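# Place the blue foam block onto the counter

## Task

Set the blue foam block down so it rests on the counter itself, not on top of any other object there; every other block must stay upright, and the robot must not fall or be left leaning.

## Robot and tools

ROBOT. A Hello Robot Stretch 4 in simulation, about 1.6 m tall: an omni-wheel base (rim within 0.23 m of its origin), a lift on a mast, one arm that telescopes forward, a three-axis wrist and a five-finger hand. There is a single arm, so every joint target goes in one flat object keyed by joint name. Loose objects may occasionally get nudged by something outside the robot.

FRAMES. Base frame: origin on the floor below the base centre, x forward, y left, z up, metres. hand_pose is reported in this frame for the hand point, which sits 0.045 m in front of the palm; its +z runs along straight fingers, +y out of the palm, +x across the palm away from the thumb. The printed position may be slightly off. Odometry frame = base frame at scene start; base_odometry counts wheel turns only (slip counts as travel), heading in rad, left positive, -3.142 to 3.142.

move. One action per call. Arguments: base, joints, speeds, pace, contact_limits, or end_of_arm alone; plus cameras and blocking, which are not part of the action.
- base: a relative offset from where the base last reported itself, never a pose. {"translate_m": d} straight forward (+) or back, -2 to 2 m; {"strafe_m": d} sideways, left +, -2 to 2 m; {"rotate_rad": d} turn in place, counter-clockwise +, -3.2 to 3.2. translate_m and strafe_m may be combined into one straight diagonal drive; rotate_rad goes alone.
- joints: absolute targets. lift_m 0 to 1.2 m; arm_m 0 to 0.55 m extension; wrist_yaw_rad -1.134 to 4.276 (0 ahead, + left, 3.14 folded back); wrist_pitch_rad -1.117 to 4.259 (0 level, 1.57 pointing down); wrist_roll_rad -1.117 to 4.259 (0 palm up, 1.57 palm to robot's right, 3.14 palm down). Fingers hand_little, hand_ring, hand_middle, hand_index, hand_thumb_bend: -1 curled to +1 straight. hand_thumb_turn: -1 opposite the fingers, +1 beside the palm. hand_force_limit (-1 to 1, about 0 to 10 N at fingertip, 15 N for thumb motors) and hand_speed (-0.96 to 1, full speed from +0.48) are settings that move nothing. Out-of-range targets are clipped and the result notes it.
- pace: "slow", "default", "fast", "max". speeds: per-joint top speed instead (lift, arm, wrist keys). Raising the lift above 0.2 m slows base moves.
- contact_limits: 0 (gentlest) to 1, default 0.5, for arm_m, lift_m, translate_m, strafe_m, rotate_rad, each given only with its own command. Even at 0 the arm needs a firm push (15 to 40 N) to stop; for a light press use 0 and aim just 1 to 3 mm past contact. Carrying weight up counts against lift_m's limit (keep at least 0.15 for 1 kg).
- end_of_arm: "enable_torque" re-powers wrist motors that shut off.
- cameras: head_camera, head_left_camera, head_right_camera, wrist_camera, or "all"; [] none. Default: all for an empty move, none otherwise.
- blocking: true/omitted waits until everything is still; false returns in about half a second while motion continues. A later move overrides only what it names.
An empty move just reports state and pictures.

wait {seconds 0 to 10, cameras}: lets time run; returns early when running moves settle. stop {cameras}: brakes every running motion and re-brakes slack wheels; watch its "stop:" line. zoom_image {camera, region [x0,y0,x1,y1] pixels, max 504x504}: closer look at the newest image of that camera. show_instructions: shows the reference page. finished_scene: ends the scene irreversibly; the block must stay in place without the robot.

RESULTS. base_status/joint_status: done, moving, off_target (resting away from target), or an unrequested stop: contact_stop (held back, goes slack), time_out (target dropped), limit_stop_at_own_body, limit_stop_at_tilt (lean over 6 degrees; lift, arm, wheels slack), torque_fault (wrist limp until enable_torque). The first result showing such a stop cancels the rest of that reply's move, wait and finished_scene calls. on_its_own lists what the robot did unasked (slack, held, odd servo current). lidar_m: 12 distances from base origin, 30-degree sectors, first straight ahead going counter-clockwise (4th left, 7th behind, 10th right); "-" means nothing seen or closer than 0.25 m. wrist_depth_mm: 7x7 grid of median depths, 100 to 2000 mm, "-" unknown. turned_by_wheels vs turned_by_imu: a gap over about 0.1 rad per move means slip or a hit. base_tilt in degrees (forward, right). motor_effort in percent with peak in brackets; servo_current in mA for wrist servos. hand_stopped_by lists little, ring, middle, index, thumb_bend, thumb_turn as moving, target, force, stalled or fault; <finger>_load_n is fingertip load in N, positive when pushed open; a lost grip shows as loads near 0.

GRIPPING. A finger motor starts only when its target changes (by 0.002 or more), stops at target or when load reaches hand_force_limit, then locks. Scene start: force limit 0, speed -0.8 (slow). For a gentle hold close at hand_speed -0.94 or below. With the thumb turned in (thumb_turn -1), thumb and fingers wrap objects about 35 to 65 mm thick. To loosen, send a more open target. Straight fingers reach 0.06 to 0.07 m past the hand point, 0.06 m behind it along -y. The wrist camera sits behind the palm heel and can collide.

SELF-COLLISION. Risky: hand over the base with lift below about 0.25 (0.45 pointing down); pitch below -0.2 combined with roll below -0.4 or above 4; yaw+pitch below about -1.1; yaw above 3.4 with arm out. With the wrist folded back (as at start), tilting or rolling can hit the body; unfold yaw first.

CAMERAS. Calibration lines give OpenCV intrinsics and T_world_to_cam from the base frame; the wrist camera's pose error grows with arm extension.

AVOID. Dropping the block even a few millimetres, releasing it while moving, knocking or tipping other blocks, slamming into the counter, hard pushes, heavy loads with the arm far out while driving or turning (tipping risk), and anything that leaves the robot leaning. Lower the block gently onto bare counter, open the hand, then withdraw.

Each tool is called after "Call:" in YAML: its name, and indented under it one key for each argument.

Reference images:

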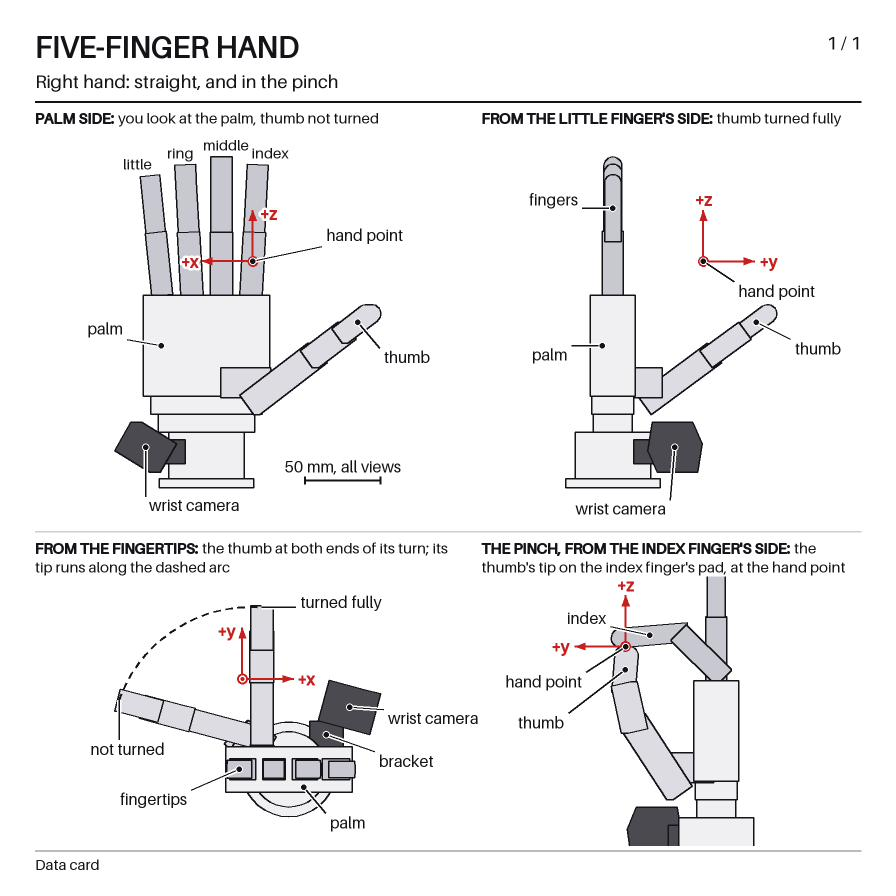

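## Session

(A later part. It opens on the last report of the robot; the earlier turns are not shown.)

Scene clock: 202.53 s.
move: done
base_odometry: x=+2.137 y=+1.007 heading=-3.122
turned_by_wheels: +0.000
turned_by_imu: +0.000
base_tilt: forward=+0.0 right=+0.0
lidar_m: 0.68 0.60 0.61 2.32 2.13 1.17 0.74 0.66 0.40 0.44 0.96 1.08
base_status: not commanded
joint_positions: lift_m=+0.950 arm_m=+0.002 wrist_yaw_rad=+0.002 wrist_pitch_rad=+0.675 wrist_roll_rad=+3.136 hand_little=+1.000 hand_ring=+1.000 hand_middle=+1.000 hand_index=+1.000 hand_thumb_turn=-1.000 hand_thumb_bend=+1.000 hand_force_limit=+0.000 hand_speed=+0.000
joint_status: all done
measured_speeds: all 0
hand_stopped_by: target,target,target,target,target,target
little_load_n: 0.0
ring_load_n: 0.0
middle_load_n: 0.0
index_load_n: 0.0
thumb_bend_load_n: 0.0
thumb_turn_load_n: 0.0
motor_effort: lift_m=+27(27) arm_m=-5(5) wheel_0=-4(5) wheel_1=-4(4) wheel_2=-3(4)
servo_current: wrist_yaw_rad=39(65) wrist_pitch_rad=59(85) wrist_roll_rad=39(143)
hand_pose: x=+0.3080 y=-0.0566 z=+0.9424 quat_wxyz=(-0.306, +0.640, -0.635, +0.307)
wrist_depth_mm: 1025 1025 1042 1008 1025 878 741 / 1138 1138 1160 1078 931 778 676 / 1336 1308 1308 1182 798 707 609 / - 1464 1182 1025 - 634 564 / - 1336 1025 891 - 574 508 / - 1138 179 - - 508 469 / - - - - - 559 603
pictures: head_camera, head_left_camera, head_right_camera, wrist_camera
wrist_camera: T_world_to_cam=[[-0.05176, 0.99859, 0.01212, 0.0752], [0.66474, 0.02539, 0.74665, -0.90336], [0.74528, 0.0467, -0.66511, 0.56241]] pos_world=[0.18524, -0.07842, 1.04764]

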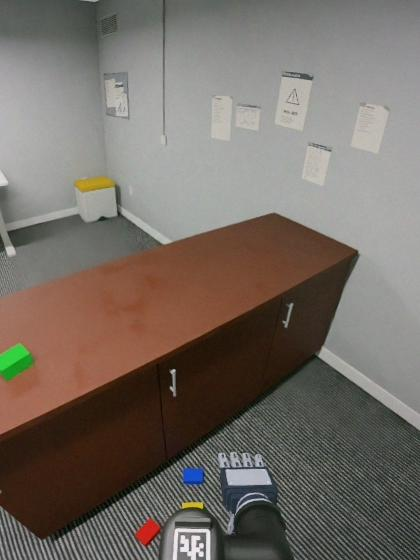

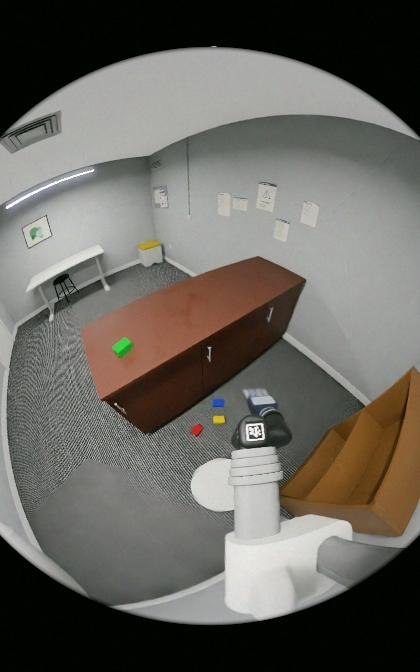

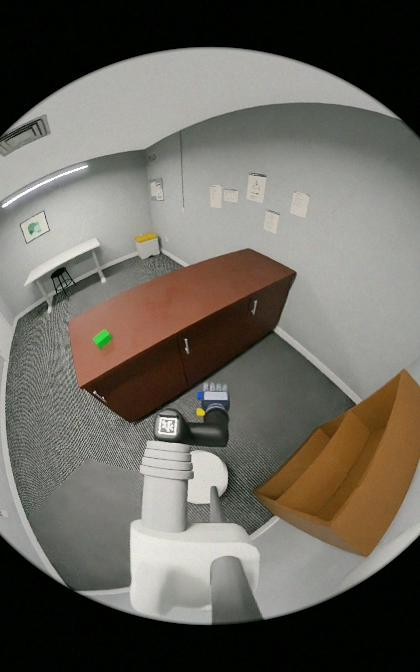

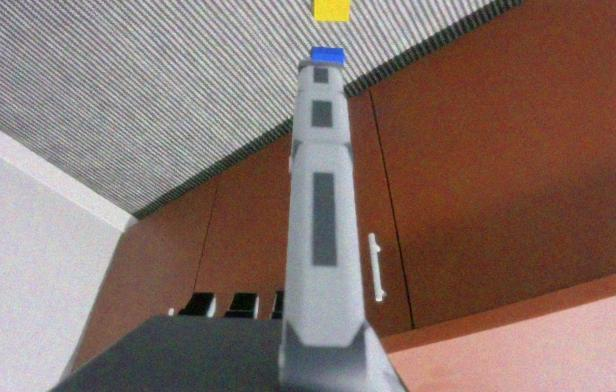

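Call:
move:
  base: {"strafe_m": 0.08}
  joints: {"arm_m": 0.35, "hand_thumb_turn": 1, "hand_index": 0.6, "hand_middle": 0.6}

Call:
move:
  joints: {"lift_m": 0.2}
  cameras: ["all"]

Scene clock: 245.13 s.
move: done
base_odometry: x=+2.138 y=+0.927 heading=-3.122
turned_by_wheels: +0.000
turned_by_imu: +0.001
base_tilt: forward=+0.0 right=-0.1
lidar_m: 0.63 0.56 0.56 2.25 2.06 1.29 0.76 0.71 0.48 0.50 1.10 0.98
base_status: done
joint_positions: lift_m=+0.950 arm_m=+0.350 wrist_yaw_rad=+0.002 wrist_pitch_rad=+0.675 wrist_roll_rad=+3.137 hand_little=+1.000 hand_ring=+1.000 hand_middle=+0.600 hand_index=+0.600 hand_thumb_turn=+1.000 hand_thumb_bend=+1.000 hand_force_limit=+0.000 hand_speed=+0.000
joint_status: all done
measured_speeds: all 0
hand_stopped_by: target,target,target,target,target,target
little_load_n: -0.5
ring_load_n: -0.5
middle_load_n: 0.0
index_load_n: 0.0
thumb_bend_load_n: 0.0
thumb_turn_load_n: 0.0
motor_effort: lift_m=+27(27) arm_m=+7(10) wheel_0=-3(16) wheel_1=+2(15) wheel_2=+0(3)
servo_current: wrist_yaw_rad=39(65) wrist_pitch_rad=59(65) wrist_roll_rad=26(46)
hand_pose: x=+0.6558 y=-0.0567 z=+0.9423 quat_wxyz=(-0.306, +0.640, -0.635, +0.307)
wrist_depth_mm: 1042 1042 1008 691 500 387 330 / 1138 1160 820 559 413 342 297 / 1255 991 634 466 370 286 250 / 1078 732 521 402 303 282 282 / 854 585 421 317 338 327 - / 640 462 180 160 410 - - / 580 - - - - - -
pictures: none

Scene clock: 248.90 s.
move: done
base_odometry: x=+2.138 y=+0.927 heading=-3.122
turned_by_wheels: +0.000
turned_by_imu: +0.001
base_tilt: forward=+0.0 right=-0.1
lidar_m: 0.62 0.56 0.55 2.25 2.05 1.25 0.78 0.70 0.47 0.51 1.08 0.99
base_status: not commanded
joint_positions: lift_m=+0.200 arm_m=+0.350 wrist_yaw_rad=+0.002 wrist_pitch_rad=+0.675 wrist_roll_rad=+3.137 hand_little=+1.000 hand_ring=+1.000 hand_middle=+0.600 hand_index=+0.600 hand_thumb_turn=+1.000 hand_thumb_bend=+1.000 hand_force_limit=+0.000 hand_speed=+0.000
joint_status: all done
measured_speeds: all 0
hand_stopped_by: target,target,target,target,target,target
little_load_n: 0.0
ring_load_n: 0.0
middle_load_n: 0.0
index_load_n: 0.0
thumb_bend_load_n: 0.0
thumb_turn_load_n: 0.0
motor_effort: lift_m=+17(24) arm_m=+7(8) wheel_0=-3(3) wheel_1=+3(3) wheel_2=+0(0)
servo_current: wrist_yaw_rad=26(65) wrist_pitch_rad=65(72) wrist_roll_rad=26(46)
hand_pose: x=+0.6558 y=-0.0567 z=+0.1931 quat_wxyz=(-0.306, +0.640, -0.635, +0.307)
wrist_depth_mm: 290 291 294 291 287 287 287 / 322 325 317 289 322 322 319 / 373 373 373 314 368 357 330 / 436 433 433 430 402 285 246 / 525 521 504 366 294 257 - / 676 603 180 160 272 - - / 559 - - - - - -
pictures: head_camera, head_left_camera, head_right_camera, wrist_camera
wrist_camera: T_world_to_cam=[[-0.0512, 0.99861, 0.01245, 0.10188], [0.66493, 0.02479, 0.74649, -0.57521], [0.74515, 0.0465, -0.66528, -0.19493]] pos_world=[0.53294, -0.07842, 0.29844]

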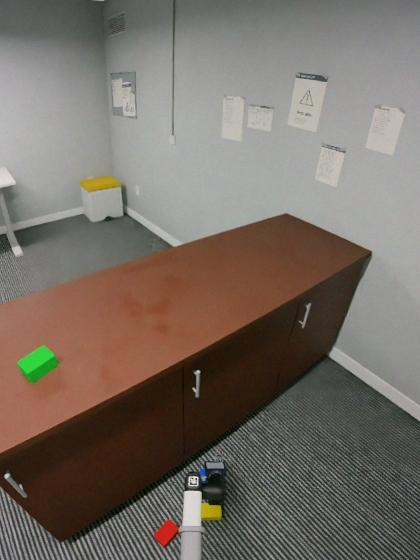

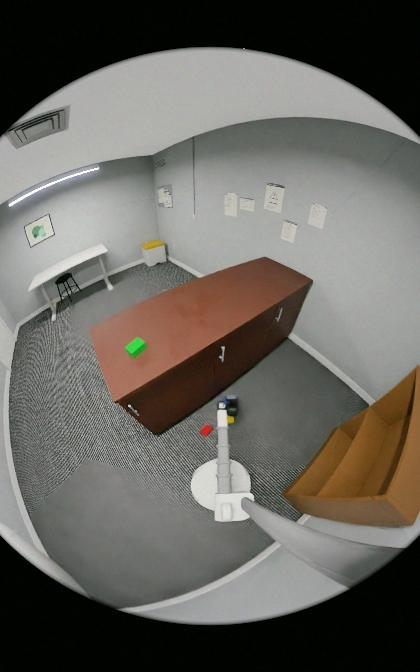

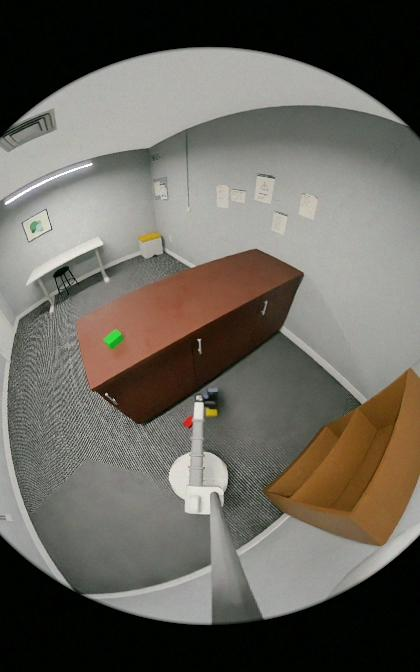

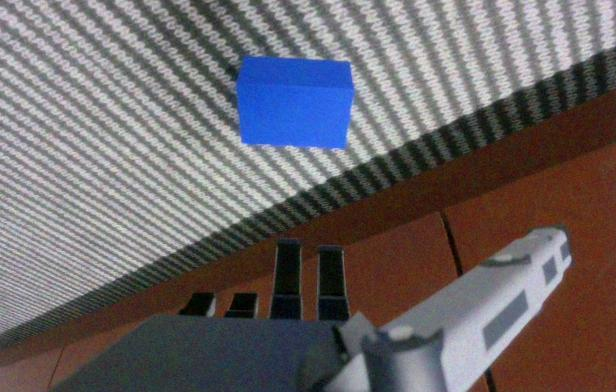

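Call:
zoom_image:
  camera: "wrist_camera"
  region: [200, 30, 400, 280]

Scaled by 2.016.

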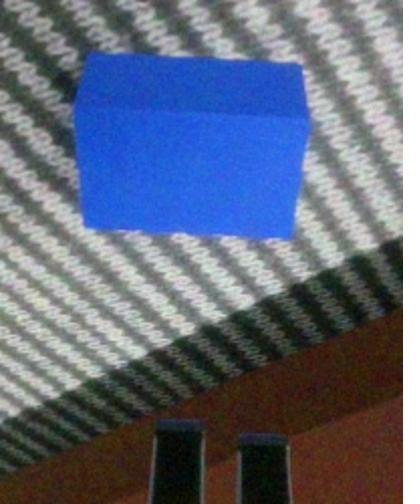

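Call:
move:
  base: {"strafe_m": -0.008}
  joints: {"arm_m": 0.417, "hand_thumb_turn": -1}

Call:
move:
  joints: {"lift_m": 0.09}
  contact_limits: {"lift_m": 0.2}
  pace: "slow"
  cameras: ["all"]

Scene clock: 272.90 s.
move: done
base_odometry: x=+2.138 y=+0.935 heading=-3.122
turned_by_wheels: +0.000
turned_by_imu: +0.001
base_tilt: forward=+0.1 right=-0.1
lidar_m: 0.62 0.56 0.58 2.26 2.05 1.23 0.78 0.70 0.47 0.50 1.11 0.96
base_status: done
joint_positions: lift_m=+0.200 arm_m=+0.417 wrist_yaw_rad=+0.002 wrist_pitch_rad=+0.675 wrist_roll_rad=+3.137 hand_little=+1.000 hand_ring=+1.000 hand_middle=+0.600 hand_index=+0.600 hand_thumb_turn=-1.000 hand_thumb_bend=+1.000 hand_force_limit=+0.000 hand_speed=+0.000
joint_status: all done
measured_speeds: all 0
hand_stopped_by: target,target,target,target,target,target
little_load_n: 0.0
ring_load_n: 0.0
middle_load_n: 0.0
index_load_n: -0.5
thumb_bend_load_n: 0.0
thumb_turn_load_n: 0.0
motor_effort: lift_m=+17(17) arm_m=+7(9) wheel_0=-1(12) wheel_1=+4(11) wheel_2=+0(4)
servo_current: wrist_yaw_rad=46(59) wrist_pitch_rad=46(72) wrist_roll_rad=33(52)
hand_pose: x=+0.7228 y=-0.0567 z=+0.1931 quat_wxyz=(-0.306, +0.639, -0.635, +0.307)
wrist_depth_mm: 291 291 287 243 286 289 287 / 322 325 325 260 324 320 303 / 370 370 373 359 353 319 219 / 436 439 433 430 250 224 198 / 530 521 455 303 - 204 183 / 640 394 179 160 - 185 171 / 442 - - - - 173 -
pictures: none

Scene clock: 274.67 s.
move: done
base_odometry: x=+2.138 y=+0.935 heading=-3.122
turned_by_wheels: +0.000
turned_by_imu: +0.000
base_tilt: forward=+0.1 right=-0.1
lidar_m: 0.62 0.55 0.58 2.26 2.06 1.26 0.79 0.70 0.47 0.50 1.09 1.01
base_status: not commanded
joint_positions: lift_m=+0.090 arm_m=+0.417 wrist_yaw_rad=+0.002 wrist_pitch_rad=+0.675 wrist_roll_rad=+3.137 hand_little=+1.000 hand_ring=+1.000 hand_middle=+0.600 hand_index=+0.600 hand_thumb_turn=-1.000 hand_thumb_bend=+1.000 hand_force_limit=+0.000 hand_speed=+0.000
joint_status: all done
measured_speeds: all 0
hand_stopped_by: target,target,target,target,target,target
little_load_n: 0.0
ring_load_n: 0.0
middle_load_n: 0.0
index_load_n: 0.0
thumb_bend_load_n: 0.0
thumb_turn_load_n: 0.0
motor_effort: lift_m=+17(18) arm_m=+7(8) wheel_0=-1(2) wheel_1=+4(4) wheel_2=+0(0)
servo_current: wrist_yaw_rad=52(59) wrist_pitch_rad=52(72) wrist_roll_rad=26(46)
contact_limits: lift_m 0.2
hand_pose: x=+0.7228 y=-0.0567 z=+0.0832 quat_wxyz=(-0.306, +0.639, -0.635, +0.307)
wrist_depth_mm: 181 183 179 179 179 181 - / 202 202 165 154 165 200 199 / 233 233 186 171 224 229 229 / 273 272 271 272 270 268 251 / 332 330 327 300 - 263 236 / 430 399 179 - - 234 171 / 544 - - - - 173 -
pictures: head_camera, head_left_camera, head_right_camera, wrist_camera
wrist_camera: T_world_to_cam=[[-0.05106, 0.99862, 0.01246, 0.1066], [0.66494, 0.02469, 0.74649, -0.53766], [0.74515, 0.0464, -0.66528, -0.31804]] pos_world=[0.59994, -0.07842, 0.18844]

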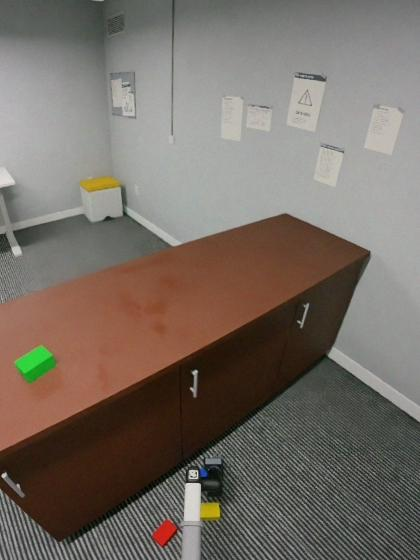

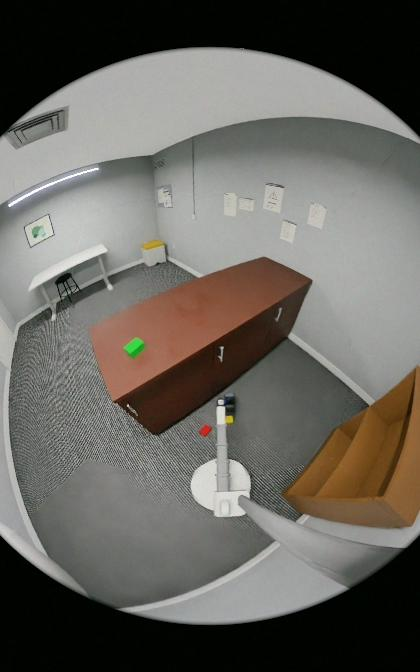

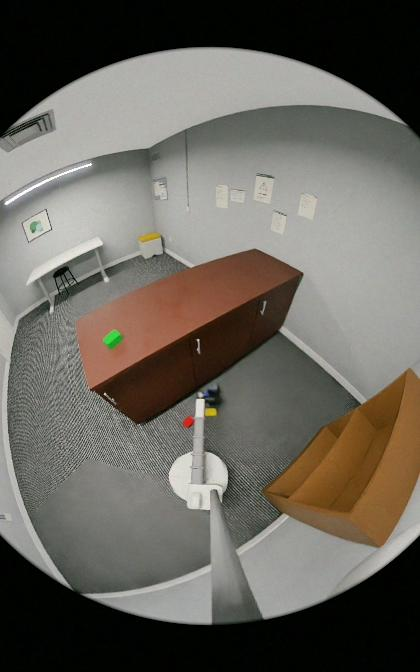

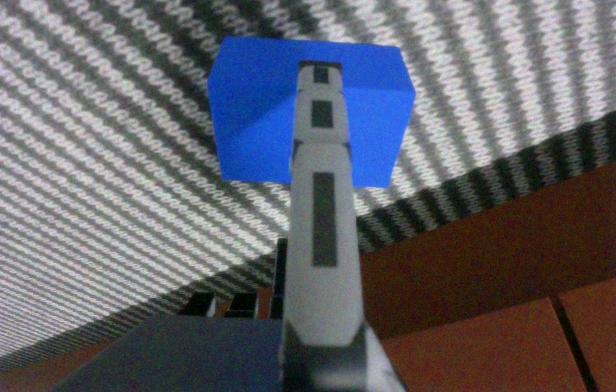

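Call:
move:
  joints: {"lift_m": 0.038}
  contact_limits: {"lift_m": 0.15}
  pace: "slow"
  cameras: ["wrist_camera", "head_camera"]

Call:
zoom_image:
  camera: "head_camera"
  region: [140, 440, 270, 560]

Scene clock: 282.80 s.
move: done
base_odometry: x=+2.138 y=+0.935 heading=-3.122
turned_by_wheels: +0.000
turned_by_imu: +0.001
base_tilt: forward=+0.0 right=-0.1
lidar_m: 0.65 0.56 0.57 2.25 2.06 1.23 0.76 0.70 0.47 0.51 1.07 1.01
base_status: not commanded
joint_positions: lift_m=+0.038 arm_m=+0.417 wrist_yaw_rad=+0.002 wrist_pitch_rad=+0.675 wrist_roll_rad=+3.137 hand_little=+1.000 hand_ring=+1.000 hand_middle=+0.600 hand_index=+0.600 hand_thumb_turn=-1.000 hand_thumb_bend=+1.000 hand_force_limit=+0.000 hand_speed=+0.000
joint_status: all done
measured_speeds: all 0
hand_stopped_by: target,target,target,target,target,target
little_load_n: 0.0
ring_load_n: 0.0
middle_load_n: 0.0
index_load_n: 0.0
thumb_bend_load_n: 0.0
thumb_turn_load_n: 0.0
motor_effort: lift_m=+17(18) arm_m=+7(8) wheel_0=-2(2) wheel_1=+4(4) wheel_2=+0(0)
servo_current: wrist_yaw_rad=20(59) wrist_pitch_rad=39(65) wrist_roll_rad=33(46)
contact_limits: lift_m 0.15
hand_pose: x=+0.7228 y=-0.0567 z=+0.0311 quat_wxyz=(-0.306, +0.639, -0.635, +0.307)
wrist_depth_mm: 130 131 128 131 131 129 - / 144 145 142 138 144 144 143 / 167 167 128 129 134 164 168 / 196 196 124 128 127 192 191 / 237 236 159 153 152 231 228 / 306 286 179 160 - 241 218 / 402 - - - - 220 204
pictures: head_camera, wrist_camera
wrist_camera: T_world_to_cam=[[-0.05106, 0.99862, 0.01246, 0.10724], [0.66494, 0.02469, 0.74649, -0.49884], [0.74515, 0.0464, -0.66528, -0.35264]] pos_world=[0.59994, -0.07842, 0.13644]

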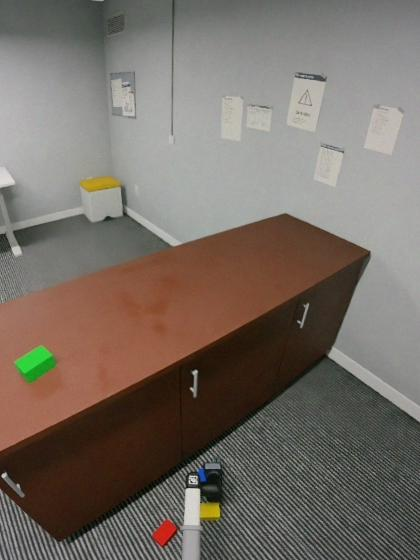

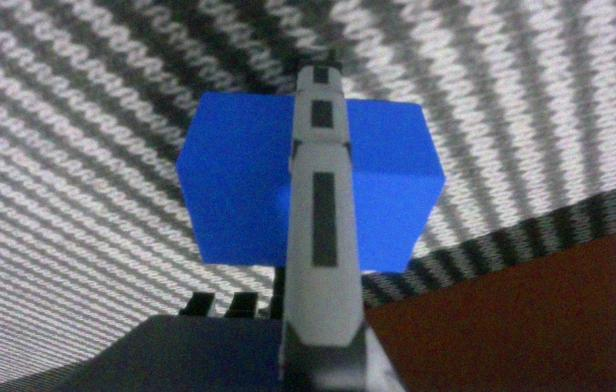

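Scaled by 3.877 from the camera's image (finer frame: 1200x1600).

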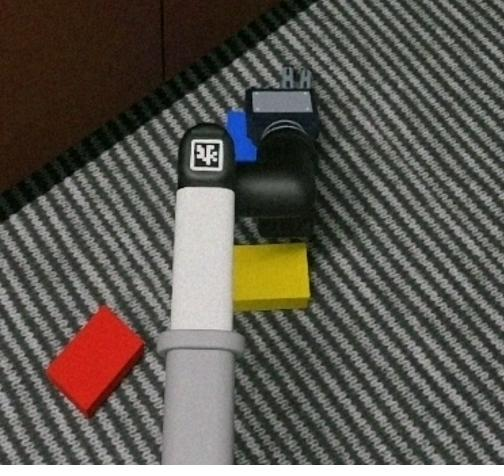

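Call:
move:
  joints: {"hand_index": -0.3, "hand_middle": -0.3, "hand_thumb_bend": 0.0, "hand_force_limit": -0.5, "hand_speed": -0.94}
  cameras: ["wrist_camera", "head_camera"]

Scene clock: 299.40 s.
move: off_target
base_odometry: x=+2.138 y=+0.935 heading=-3.122
turned_by_wheels: +0.000
turned_by_imu: +0.001
base_tilt: forward=+0.0 right=-0.1
lidar_m: 0.62 0.57 0.57 2.27 2.05 1.24 0.78 0.69 0.47 0.50 1.09 1.00
base_status: not commanded
joint_positions: lift_m=+0.038 arm_m=+0.417 wrist_yaw_rad=+0.002 wrist_pitch_rad=+0.675 wrist_roll_rad=+3.137 hand_little=+1.000 hand_ring=+1.000 hand_middle=+0.178 hand_index=+0.161 hand_thumb_turn=-1.000 hand_thumb_bend=+0.767 hand_force_limit=-0.500 hand_speed=-0.940
joint_status: hand_middle off_target (ended at +0.178, target -0.300); hand_index off_target (ended at +0.161, target -0.300); hand_thumb_bend off_target (ended at +0.767, target +0.000); the others done
measured_speeds: all 0
hand_stopped_by: target,target,force,force,force,target
little_load_n: 0.0
ring_load_n: 0.0
middle_load_n: 2.5
index_load_n: 3.0
thumb_bend_load_n: 4.0
thumb_turn_load_n: 0.0
motor_effort: lift_m=+17(17) arm_m=+8(8) wheel_0=-1(2) wheel_1=+3(4) wheel_2=+0(0)
servo_current: wrist_yaw_rad=33(59) wrist_pitch_rad=52(65) wrist_roll_rad=26(46)
contact_limits: lift_m 0.15
hand_pose: x=+0.7228 y=-0.0567 z=+0.0311 quat_wxyz=(-0.306, +0.639, -0.635, +0.307)
wrist_depth_mm: 131 131 129 132 131 129 - / 145 145 142 142 145 144 143 / 167 167 127 120 132 165 170 / 198 196 125 128 128 193 193 / 240 236 219 154 153 233 226 / 306 287 180 - - 239 216 / 404 - - - - 220 204
pictures: head_camera, wrist_camera
wrist_camera: T_world_to_cam=[[-0.05106, 0.99862, 0.01246, 0.10724], [0.66494, 0.02469, 0.74649, -0.49884], [0.74515, 0.0464, -0.66528, -0.35264]] pos_world=[0.59994, -0.07842, 0.13644]

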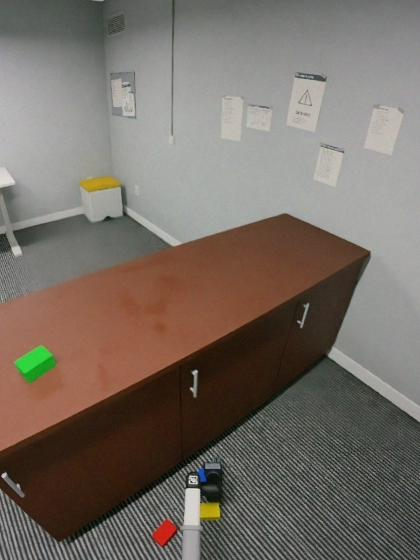

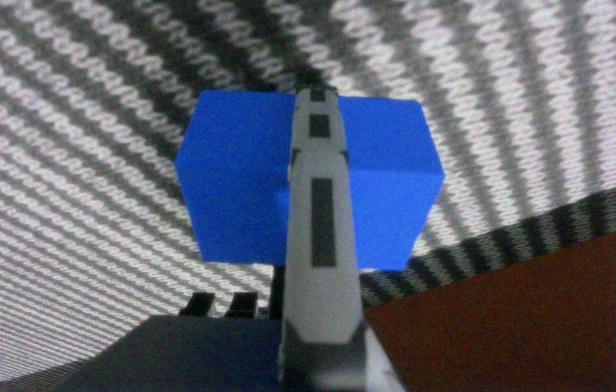

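Call:
move:
  joints: {"lift_m": 0.12}
  pace: "slow"
  contact_limits: {"lift_m": 0.4}
  cameras: ["wrist_camera", "head_camera"]

Call:
zoom_image:
  camera: "head_camera"
  region: [140, 420, 270, 540]

Scene clock: 304.43 s.
move: done
base_odometry: x=+2.138 y=+0.935 heading=-3.122
turned_by_wheels: +0.000
turned_by_imu: +0.001
base_tilt: forward=+0.0 right=+0.0
lidar_m: 0.61 0.57 0.57 2.27 2.06 1.27 0.77 0.71 0.48 0.49 1.06 0.97
base_status: not commanded
joint_positions: lift_m=+0.120 arm_m=+0.417 wrist_yaw_rad=+0.002 wrist_pitch_rad=+0.675 wrist_roll_rad=+3.137 hand_little=+1.000 hand_ring=+1.000 hand_middle=+0.178 hand_index=+0.161 hand_thumb_turn=-1.000 hand_thumb_bend=+0.767 hand_force_limit=-0.500 hand_speed=-0.940
joint_status: all done
measured_speeds: all 0
hand_stopped_by: target,target,force,force,force,target
little_load_n: 0.0
ring_load_n: 0.0
middle_load_n: 2.5
index_load_n: 3.0
thumb_bend_load_n: 4.0
thumb_turn_load_n: 0.0
motor_effort: lift_m=+27(31) arm_m=+7(8) wheel_0=-1(2) wheel_1=+4(4) wheel_2=+0(0)
servo_current: wrist_yaw_rad=39(59) wrist_pitch_rad=65(65) wrist_roll_rad=26(39)
contact_limits: lift_m 0.4
hand_pose: x=+0.7228 y=-0.0567 z=+0.1123 quat_wxyz=(-0.306, +0.639, -0.635, +0.307)
wrist_depth_mm: 211 212 212 213 211 209 208 / 234 235 229 224 228 231 231 / 270 270 127 120 132 265 266 / 315 315 125 128 127 281 259 / 384 379 349 154 - 259 187 / 492 459 179 - - 186 171 / 569 - - - - 173 -
pictures: head_camera, wrist_camera
wrist_camera: T_world_to_cam=[[-0.05106, 0.99862, 0.01246, 0.10623], [0.66494, 0.02469, 0.74649, -0.55946], [0.74515, 0.0464, -0.66528, -0.29862]] pos_world=[0.59994, -0.07842, 0.21764]

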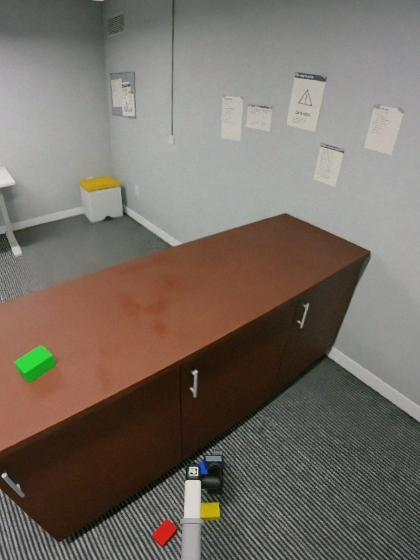

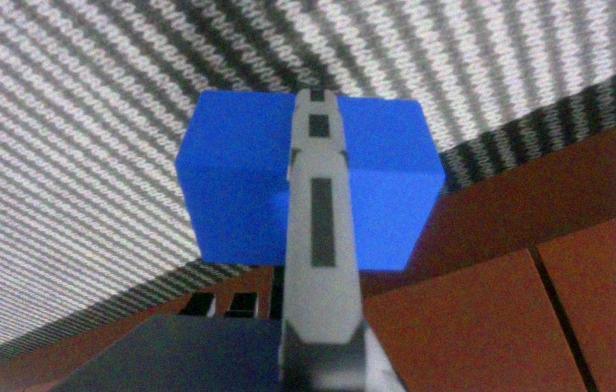

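Scaled by 3.877 from the camera's image (finer frame: 1200x1600).

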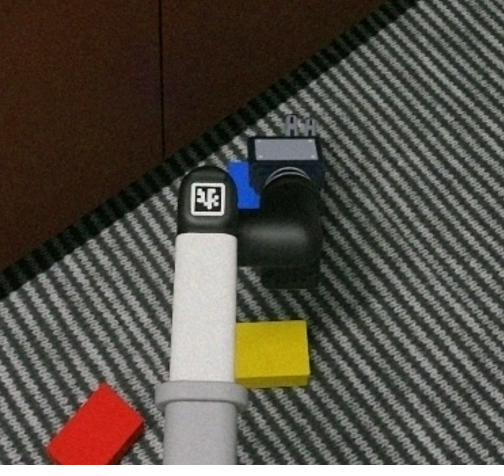

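Call:
move:
  joints: {"arm_m": 0.25}
  pace: "slow"

Call:
move:
  joints: {"lift_m": 1.0}
  cameras: ["all"]

Scene clock: 362.50 s.
move: done
base_odometry: x=+2.138 y=+0.935 heading=-3.122
turned_by_wheels: +0.000
turned_by_imu: +0.001
base_tilt: forward=+0.0 right=-0.1
lidar_m: 0.64 0.57 0.56 2.24 2.07 1.26 0.79 0.70 0.46 0.47 1.08 0.97
base_status: not commanded
joint_positions: lift_m=+0.120 arm_m=+0.250 wrist_yaw_rad=+0.002 wrist_pitch_rad=+0.675 wrist_roll_rad=+3.137 hand_little=+1.000 hand_ring=+1.000 hand_middle=+0.178 hand_index=+0.161 hand_thumb_turn=-1.000 hand_thumb_bend=+0.767 hand_force_limit=-0.500 hand_speed=-0.940
joint_status: all done
measured_speeds: all 0
hand_stopped_by: target,target,force,force,force,target
little_load_n: 0.0
ring_load_n: 0.0
middle_load_n: 2.5
index_load_n: 3.0
thumb_bend_load_n: 3.5
thumb_turn_load_n: 0.0
motor_effort: lift_m=+27(27) arm_m=-8(10) wheel_0=-1(2) wheel_1=+3(4) wheel_2=+0(0)
servo_current: wrist_yaw_rad=52(65) wrist_pitch_rad=46(65) wrist_roll_rad=33(46)
contact_limits: lift_m 0.4
hand_pose: x=+0.5566 y=-0.0567 z=+0.1123 quat_wxyz=(-0.306, +0.639, -0.635, +0.307)
wrist_depth_mm: 211 213 207 204 208 211 208 / 236 236 186 181 222 233 231 / 271 270 127 120 132 266 272 / 317 317 125 128 128 310 309 / 387 384 349 154 - 368 347 / 492 462 178 - - 359 324 / 640 - - - - 279 260
pictures: none

Scene clock: 366.70 s.
move: done
base_odometry: x=+2.138 y=+0.935 heading=-3.122
turned_by_wheels: +0.000
turned_by_imu: +0.001
base_tilt: forward=+0.0 right=-0.1
lidar_m: 0.65 0.56 0.58 2.24 2.06 1.24 0.79 0.70 0.46 0.51 1.06 0.99
base_status: not commanded
joint_positions: lift_m=+1.000 arm_m=+0.250 wrist_yaw_rad=+0.002 wrist_pitch_rad=+0.675 wrist_roll_rad=+3.137 hand_little=+1.000 hand_ring=+1.000 hand_middle=+0.178 hand_index=+0.161 hand_thumb_turn=-1.000 hand_thumb_bend=+0.767 hand_force_limit=-0.500 hand_speed=-0.940
joint_status: all done
measured_speeds: all 0
hand_stopped_by: target,target,force,force,force,target
little_load_n: 0.0
ring_load_n: 0.0
middle_load_n: 2.5
index_load_n: 3.0
thumb_bend_load_n: 4.0
thumb_turn_load_n: 0.0
motor_effort: lift_m=+27(31) arm_m=-8(8) wheel_0=-1(2) wheel_1=+4(4) wheel_2=+0(0)
servo_current: wrist_yaw_rad=33(59) wrist_pitch_rad=59(65) wrist_roll_rad=33(46)
hand_pose: x=+0.5566 y=-0.0567 z=+0.9923 quat_wxyz=(-0.306, +0.639, -0.635, +0.307)
wrist_depth_mm: 1078 1078 1078 931 661 517 430 / 1205 1205 1118 707 564 455 394 / 1308 1281 127 120 132 394 336 / - 976 125 128 127 355 355 / 1025 768 469 154 - 430 427 / 866 634 180 - - 535 544 / 768 - - - - 683 -
pictures: head_camera, head_left_camera, head_right_camera, wrist_camera
wrist_camera: T_world_to_cam=[[-0.05106, 0.99862, 0.01246, 0.08678], [0.66494, 0.02469, 0.74649, -1.10585], [0.74515, 0.0464, -0.66528, 0.41067]] pos_world=[0.43374, -0.07842, 1.09764]

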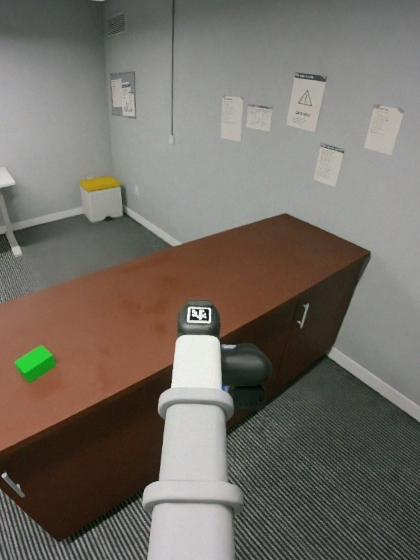

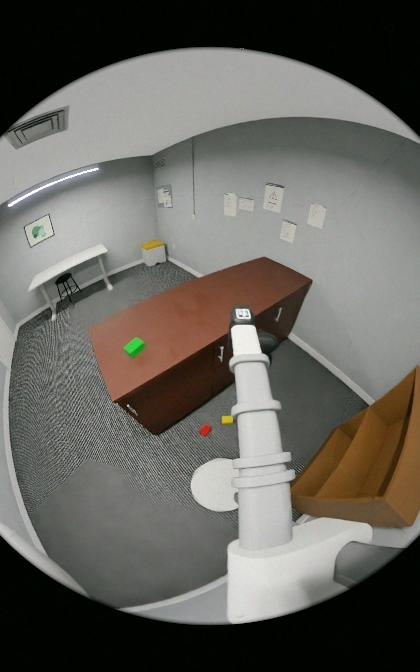

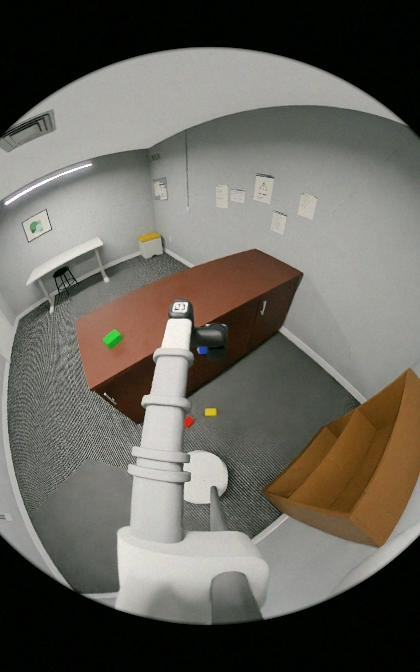

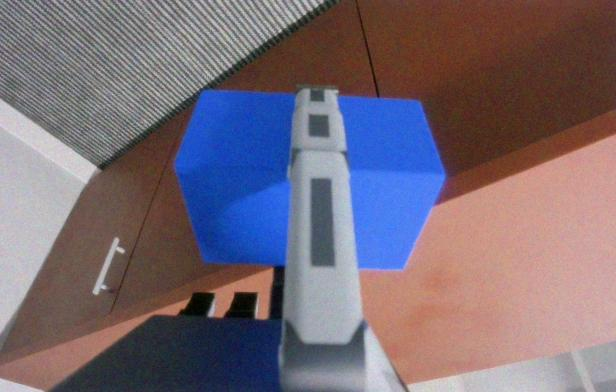

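Call:
move:
  base: {"rotate_rad": 0.35}
  pace: "slow"

Call:
move:
  joints: {"arm_m": 0.52}
  speeds: {"arm_m": 0.2}
  cameras: ["all"]

Scene clock: 375.27 s.
move: done
base_odometry: x=+2.138 y=+0.935 heading=-2.773
turned_by_wheels: +0.349
turned_by_imu: +0.340
base_tilt: forward=+0.0 right=+0.0
lidar_m: 0.58 0.57 2.47 2.08 1.65 0.85 0.71 0.62 0.47 0.76 1.34 0.71
base_status: done
joint_positions: lift_m=+1.000 arm_m=+0.250 wrist_yaw_rad=+0.002 wrist_pitch_rad=+0.675 wrist_roll_rad=+3.137 hand_little=+1.000 hand_ring=+1.000 hand_middle=+0.178 hand_index=+0.161 hand_thumb_turn=-1.000 hand_thumb_bend=+0.767 hand_force_limit=-0.500 hand_speed=-0.940
joint_status: not commanded
measured_speeds: all 0
hand_stopped_by: target,target,force,force,force,target
little_load_n: 0.0
ring_load_n: 0.0
middle_load_n: 2.5
index_load_n: 3.0
thumb_bend_load_n: 4.0
thumb_turn_load_n: 0.0
motor_effort: lift_m=+27(27) arm_m=-8(8) wheel_0=-5(9) wheel_1=-5(13) wheel_2=-4(9)
servo_current: wrist_yaw_rad=46(52) wrist_pitch_rad=52(65) wrist_roll_rad=33(46)
hand_pose: x=+0.5566 y=-0.0567 z=+0.9923 quat_wxyz=(-0.306, +0.639, -0.635, +0.307)
wrist_depth_mm: 1042 820 640 549 480 430 392 / 732 603 517 452 404 362 338 / 544 466 127 120 132 304 303 / 394 373 125 128 127 357 355 / 439 433 399 154 - 430 - / 564 530 179 - - 544 544 / 750 - - - - 691 -
pictures: none

Scene clock: 377.40 s.
move: done
base_odometry: x=+2.138 y=+0.935 heading=-2.773
turned_by_wheels: +0.000
turned_by_imu: +0.001
base_tilt: forward=+0.0 right=-0.1
lidar_m: 0.57 0.57 2.47 2.08 1.67 0.86 0.71 0.61 0.49 0.74 1.35 0.69
base_status: not commanded
joint_positions: lift_m=+1.000 arm_m=+0.520 wrist_yaw_rad=+0.002 wrist_pitch_rad=+0.675 wrist_roll_rad=+3.137 hand_little=+1.000 hand_ring=+1.000 hand_middle=+0.178 hand_index=+0.161 hand_thumb_turn=-1.000 hand_thumb_bend=+0.767 hand_force_limit=-0.500 hand_speed=-0.940
joint_status: all done
measured_speeds: all 0
hand_stopped_by: target,target,force,force,force,target
little_load_n: 0.0
ring_load_n: 0.0
middle_load_n: 2.5
index_load_n: 3.0
thumb_bend_load_n: 3.5
thumb_turn_load_n: 0.0
motor_effort: lift_m=+27(27) arm_m=+8(10) wheel_0=-5(5) wheel_1=-5(5) wheel_2=-4(4)
servo_current: wrist_yaw_rad=33(65) wrist_pitch_rad=65(65) wrist_roll_rad=39(46)
hand_pose: x=+0.8258 y=-0.0567 z=+0.9923 quat_wxyz=(-0.306, +0.639, -0.635, +0.307)
wrist_depth_mm: 239 241 243 242 241 238 237 / 264 267 259 254 259 264 263 / 306 304 127 120 132 303 304 / 362 359 124 128 128 357 351 / 439 436 397 154 - 430 427 / 559 521 179 - - - - / - - - - - - -
pictures: head_camera, head_left_camera, head_right_camera, wrist_camera
wrist_camera: T_world_to_cam=[[-0.05106, 0.99862, 0.01246, 0.10053], [0.66494, 0.02469, 0.74649, -1.28486], [0.74515, 0.0464, -0.66528, 0.21008]] pos_world=[0.70294, -0.07842, 1.09764]

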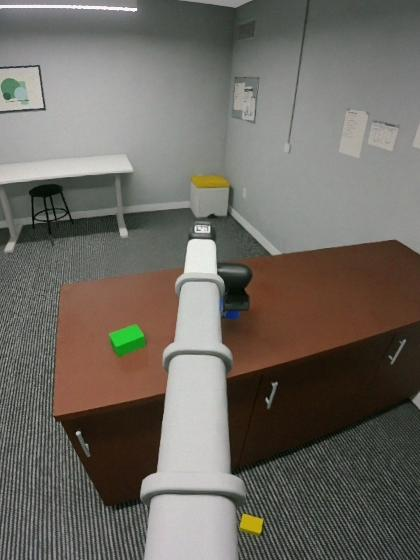

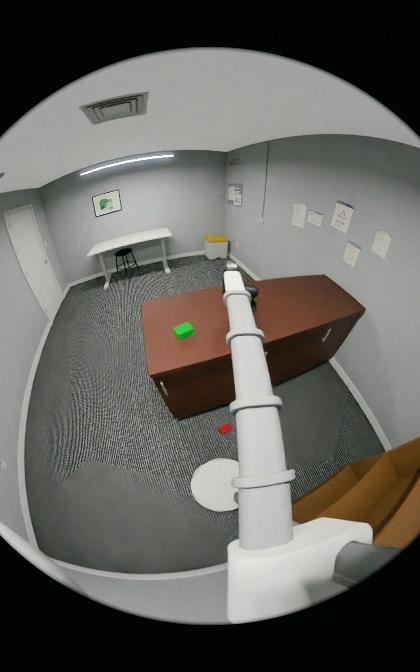

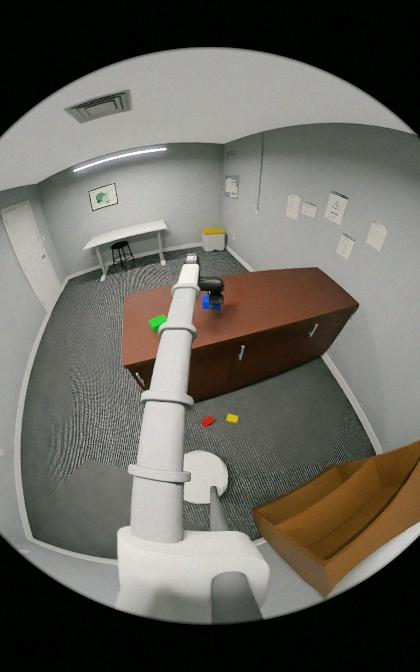

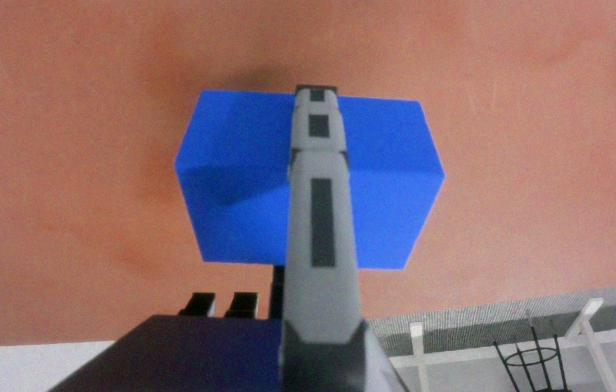

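Call:
move:
  joints: {"lift_m": 0.91}
  pace: "slow"
  contact_limits: {"lift_m": 0.1}
  cameras: ["wrist_camera"]

Scene clock: 387.23 s.
move: done
base_odometry: x=+2.138 y=+0.935 heading=-2.773
turned_by_wheels: +0.000
turned_by_imu: +0.001
base_tilt: forward=+0.0 right=-0.1
lidar_m: 0.58 0.56 2.47 2.08 1.65 0.87 0.72 0.60 0.46 0.74 1.34 0.67
base_status: not commanded
joint_positions: lift_m=+0.910 arm_m=+0.520 wrist_yaw_rad=+0.002 wrist_pitch_rad=+0.675 wrist_roll_rad=+3.137 hand_little=+1.000 hand_ring=+1.000 hand_middle=+0.178 hand_index=+0.161 hand_thumb_turn=-1.000 hand_thumb_bend=+0.767 hand_force_limit=-0.500 hand_speed=-0.940
joint_status: all done
measured_speeds: all 0
hand_stopped_by: target,target,force,force,force,target
little_load_n: 0.0
ring_load_n: 0.0
middle_load_n: 2.5
index_load_n: 3.0
thumb_bend_load_n: 4.0
thumb_turn_load_n: 0.0
motor_effort: lift_m=+17(26) arm_m=+7(8) wheel_0=-5(5) wheel_1=-4(5) wheel_2=-4(4)
servo_current: wrist_yaw_rad=52(59) wrist_pitch_rad=52(65) wrist_roll_rad=39(46)
contact_limits: lift_m 0.1
hand_pose: x=+0.8258 y=-0.0567 z=+0.9031 quat_wxyz=(-0.306, +0.639, -0.635, +0.307)
wrist_depth_mm: 151 152 153 153 152 148 - / 168 169 164 161 164 167 166 / 193 195 127 120 132 191 190 / 228 227 124 128 127 225 223 / 276 274 252 154 - 270 271 / 353 332 179 - - 340 343 / 466 - - - - 436 -
wrist_camera: T_world_to_cam=[[-0.05106, 0.99862, 0.01246, 0.10164], [0.66494, 0.02469, 0.74649, -1.21827], [0.74515, 0.0464, -0.66528, 0.15074]] pos_world=[0.70294, -0.07842, 1.00844]

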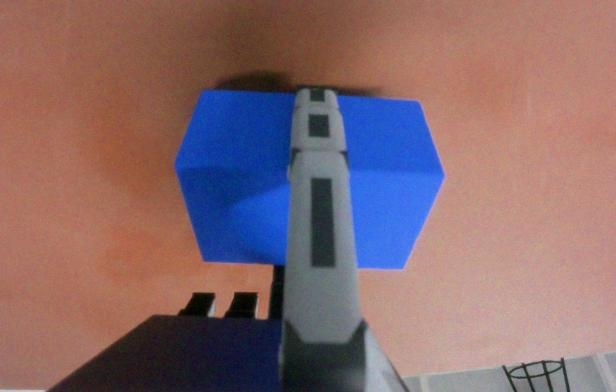

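Call:
move:
  joints: {"lift_m": 0.893}
  speeds: {"lift_m": 0.03}
  contact_limits: {"lift_m": 0.05}
  cameras: ["wrist_camera", "head_right_camera"]

Call:
zoom_image:
  camera: "head_right_camera"
  region: [170, 250, 260, 340]

Scene clock: 391.67 s.
move: done
base_odometry: x=+2.138 y=+0.935 heading=-2.773
turned_by_wheels: +0.000
turned_by_imu: +0.001
base_tilt: forward=+0.1 right=-0.1
lidar_m: 0.57 0.57 2.48 2.09 1.66 0.86 0.72 0.61 0.49 0.75 1.35 0.70
base_status: not commanded
joint_positions: lift_m=+0.893 arm_m=+0.520 wrist_yaw_rad=+0.002 wrist_pitch_rad=+0.675 wrist_roll_rad=+3.137 hand_little=+1.000 hand_ring=+1.000 hand_middle=+0.178 hand_index=+0.161 hand_thumb_turn=-1.000 hand_thumb_bend=+0.767 hand_force_limit=-0.500 hand_speed=-0.940
joint_status: all done
measured_speeds: all 0
hand_stopped_by: target,target,force,force,force,target
little_load_n: 0.0
ring_load_n: 0.0
middle_load_n: 2.5
index_load_n: 3.0
thumb_bend_load_n: 4.0
thumb_turn_load_n: 0.0
motor_effort: lift_m=+17(18) arm_m=+7(8) wheel_0=-5(5) wheel_1=-5(5) wheel_2=-4(4)
servo_current: wrist_yaw_rad=33(59) wrist_pitch_rad=65(65) wrist_roll_rad=39(46)
contact_limits: lift_m 0.05
hand_pose: x=+0.8258 y=-0.0567 z=+0.8861 quat_wxyz=(-0.306, +0.639, -0.635, +0.307)
wrist_depth_mm: 134 135 133 136 135 132 - / 149 150 146 142 146 149 - / 172 171 127 120 132 169 174 / 202 202 125 128 128 199 199 / 246 243 224 154 - 238 239 / 312 293 180 - - 301 304 / 410 - - - - 387 415
pictures: head_right_camera, wrist_camera
wrist_camera: T_world_to_cam=[[-0.05106, 0.99862, 0.01246, 0.10185], [0.66494, 0.02469, 0.74649, -1.20558], [0.74515, 0.0464, -0.66528, 0.13943]] pos_world=[0.70294, -0.07842, 0.99144]

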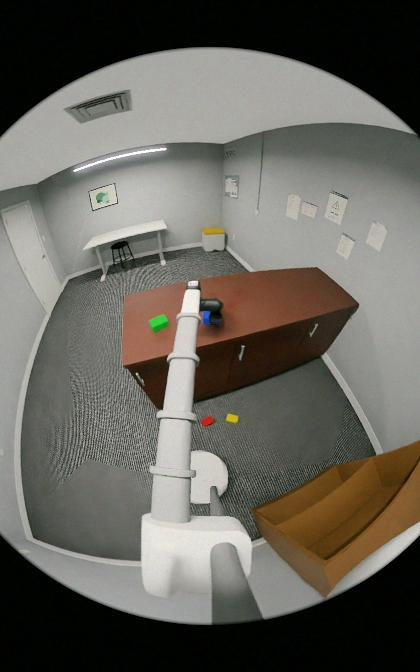

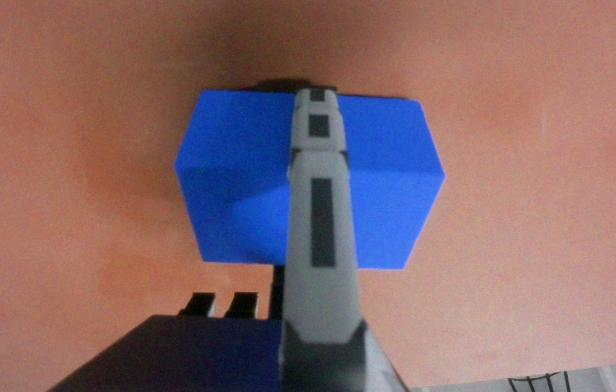

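Scaled by 5.600 from the camera's image (finer frame: 600x960).

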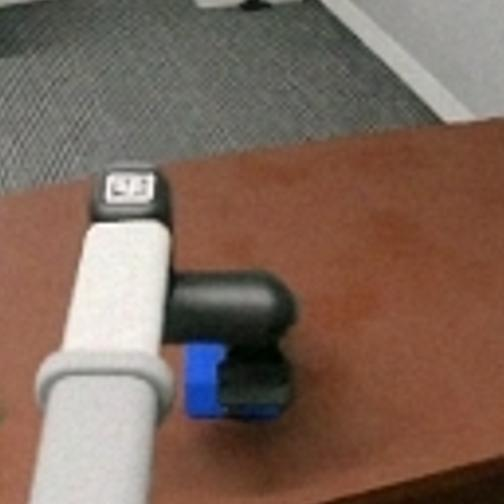

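Call:
move:
  joints: {"lift_m": 0.8895}
  speeds: {"lift_m": 0.02}
  contact_limits: {"lift_m": 0.0}
  cameras: ["wrist_camera"]

Call:
zoom_image:
  camera: "wrist_camera"
  region: [160, 50, 460, 290]

Scene clock: 395.40 s.
move: done
base_odometry: x=+2.138 y=+0.935 heading=-2.773
turned_by_wheels: +0.000
turned_by_imu: +0.001
base_tilt: forward=+0.0 right=-0.1
lidar_m: 0.59 0.57 2.46 2.08 1.67 0.86 0.71 0.61 0.47 0.75 1.34 0.71
base_status: not commanded
joint_positions: lift_m=+0.890 arm_m=+0.520 wrist_yaw_rad=+0.002 wrist_pitch_rad=+0.675 wrist_roll_rad=+3.137 hand_little=+1.000 hand_ring=+1.000 hand_middle=+0.178 hand_index=+0.161 hand_thumb_turn=-1.000 hand_thumb_bend=+0.767 hand_force_limit=-0.500 hand_speed=-0.940
joint_status: all done
measured_speeds: all 0
hand_stopped_by: target,target,force,force,force,target
little_load_n: 0.0
ring_load_n: 0.0
middle_load_n: 2.0
index_load_n: 3.0
thumb_bend_load_n: 4.0
thumb_turn_load_n: 0.0
motor_effort: lift_m=+17(19) arm_m=+8(8) wheel_0=-5(5) wheel_1=-5(5) wheel_2=-4(4)
servo_current: wrist_yaw_rad=33(52) wrist_pitch_rad=65(72) wrist_roll_rad=33(39)
contact_limits: lift_m 0
hand_pose: x=+0.8258 y=-0.0567 z=+0.8826 quat_wxyz=(-0.306, +0.639, -0.635, +0.307)
wrist_depth_mm: 131 132 130 132 131 130 - / 145 146 143 142 144 145 144 / 167 167 127 120 132 166 170 / 198 196 124 128 127 195 193 / 239 237 161 154 153 233 234 / 307 287 180 - - 293 297 / 404 - - - - 375 407
wrist_camera: T_world_to_cam=[[-0.05106, 0.99862, 0.01246, 0.1019], [0.66494, 0.02469, 0.74649, -1.20297], [0.74515, 0.0464, -0.66528, 0.1371]] pos_world=[0.70294, -0.07842, 0.98794]

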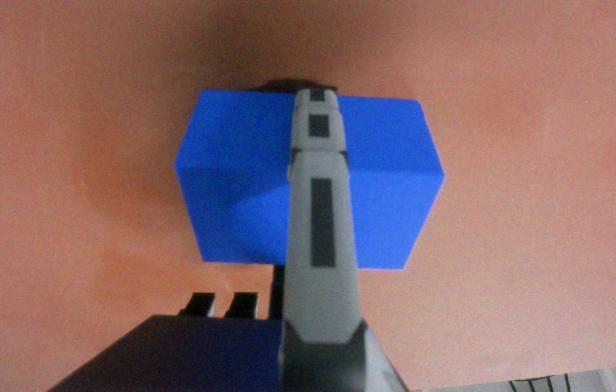

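Scaled by 1.680.

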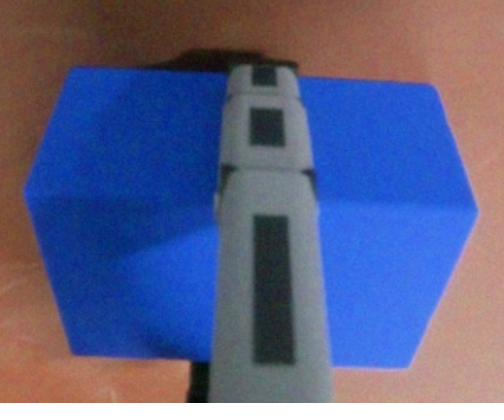

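Call:
move:
  joints: {"lift_m": 0.8875}
  speeds: {"lift_m": 0.02}
  contact_limits: {"lift_m": 0.0}
  cameras: ["wrist_camera"]

Call:
zoom_image:
  camera: "wrist_camera"
  region: [160, 50, 460, 290]

Scene clock: 398.60 s.
move: done
base_odometry: x=+2.138 y=+0.935 heading=-2.773
turned_by_wheels: +0.000
turned_by_imu: +0.001
base_tilt: forward=+0.0 right=-0.1
lidar_m: 0.56 0.55 2.46 2.08 1.68 0.87 0.71 0.57 0.48 0.74 1.34 0.69
base_status: not commanded
joint_positions: lift_m=+0.888 arm_m=+0.520 wrist_yaw_rad=+0.002 wrist_pitch_rad=+0.675 wrist_roll_rad=+3.137 hand_little=+1.000 hand_ring=+1.000 hand_middle=+0.178 hand_index=+0.161 hand_thumb_turn=-1.000 hand_thumb_bend=+0.767 hand_force_limit=-0.500 hand_speed=-0.940
joint_status: all done
measured_speeds: all 0
hand_stopped_by: target,target,force,force,force,target
little_load_n: 0.0
ring_load_n: 0.0
middle_load_n: 1.0
index_load_n: 2.5
thumb_bend_load_n: 4.0
thumb_turn_load_n: 0.0
motor_effort: lift_m=+16(18) arm_m=+8(8) wheel_0=-5(5) wheel_1=-5(5) wheel_2=-4(4)
servo_current: wrist_yaw_rad=39(46) wrist_pitch_rad=59(72) wrist_roll_rad=26(46)
contact_limits: lift_m 0
hand_pose: x=+0.8258 y=-0.0567 z=+0.8807 quat_wxyz=(-0.306, +0.639, -0.635, +0.307)
wrist_depth_mm: 130 131 129 132 131 130 - / 145 145 142 142 144 144 143 / 167 167 126 120 132 165 169 / 198 196 125 129 128 194 193 / 240 238 218 154 153 233 233 / 306 287 179 152 - 294 298 / 407 - - - - 379 413
wrist_camera: T_world_to_cam=[[-0.051, 0.99862, 0.01253, 0.1018], [0.66494, 0.02459, 0.74649, -1.20156], [0.74515, 0.0464, -0.66528, 0.13583]] pos_world=[0.70294, -0.07842, 0.98604]

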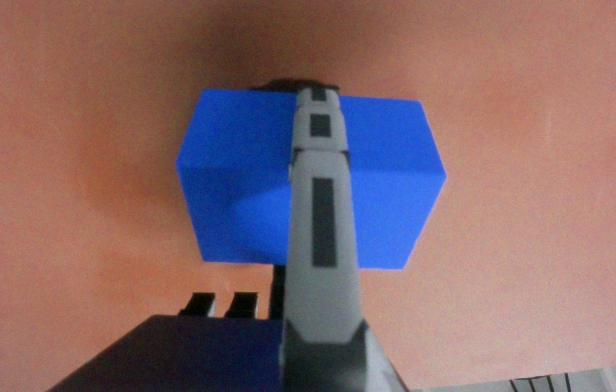

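Scaled by 1.680.

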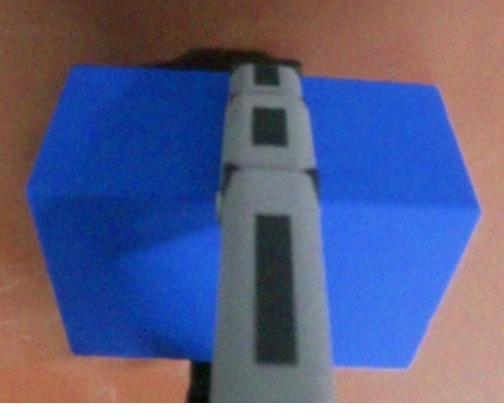

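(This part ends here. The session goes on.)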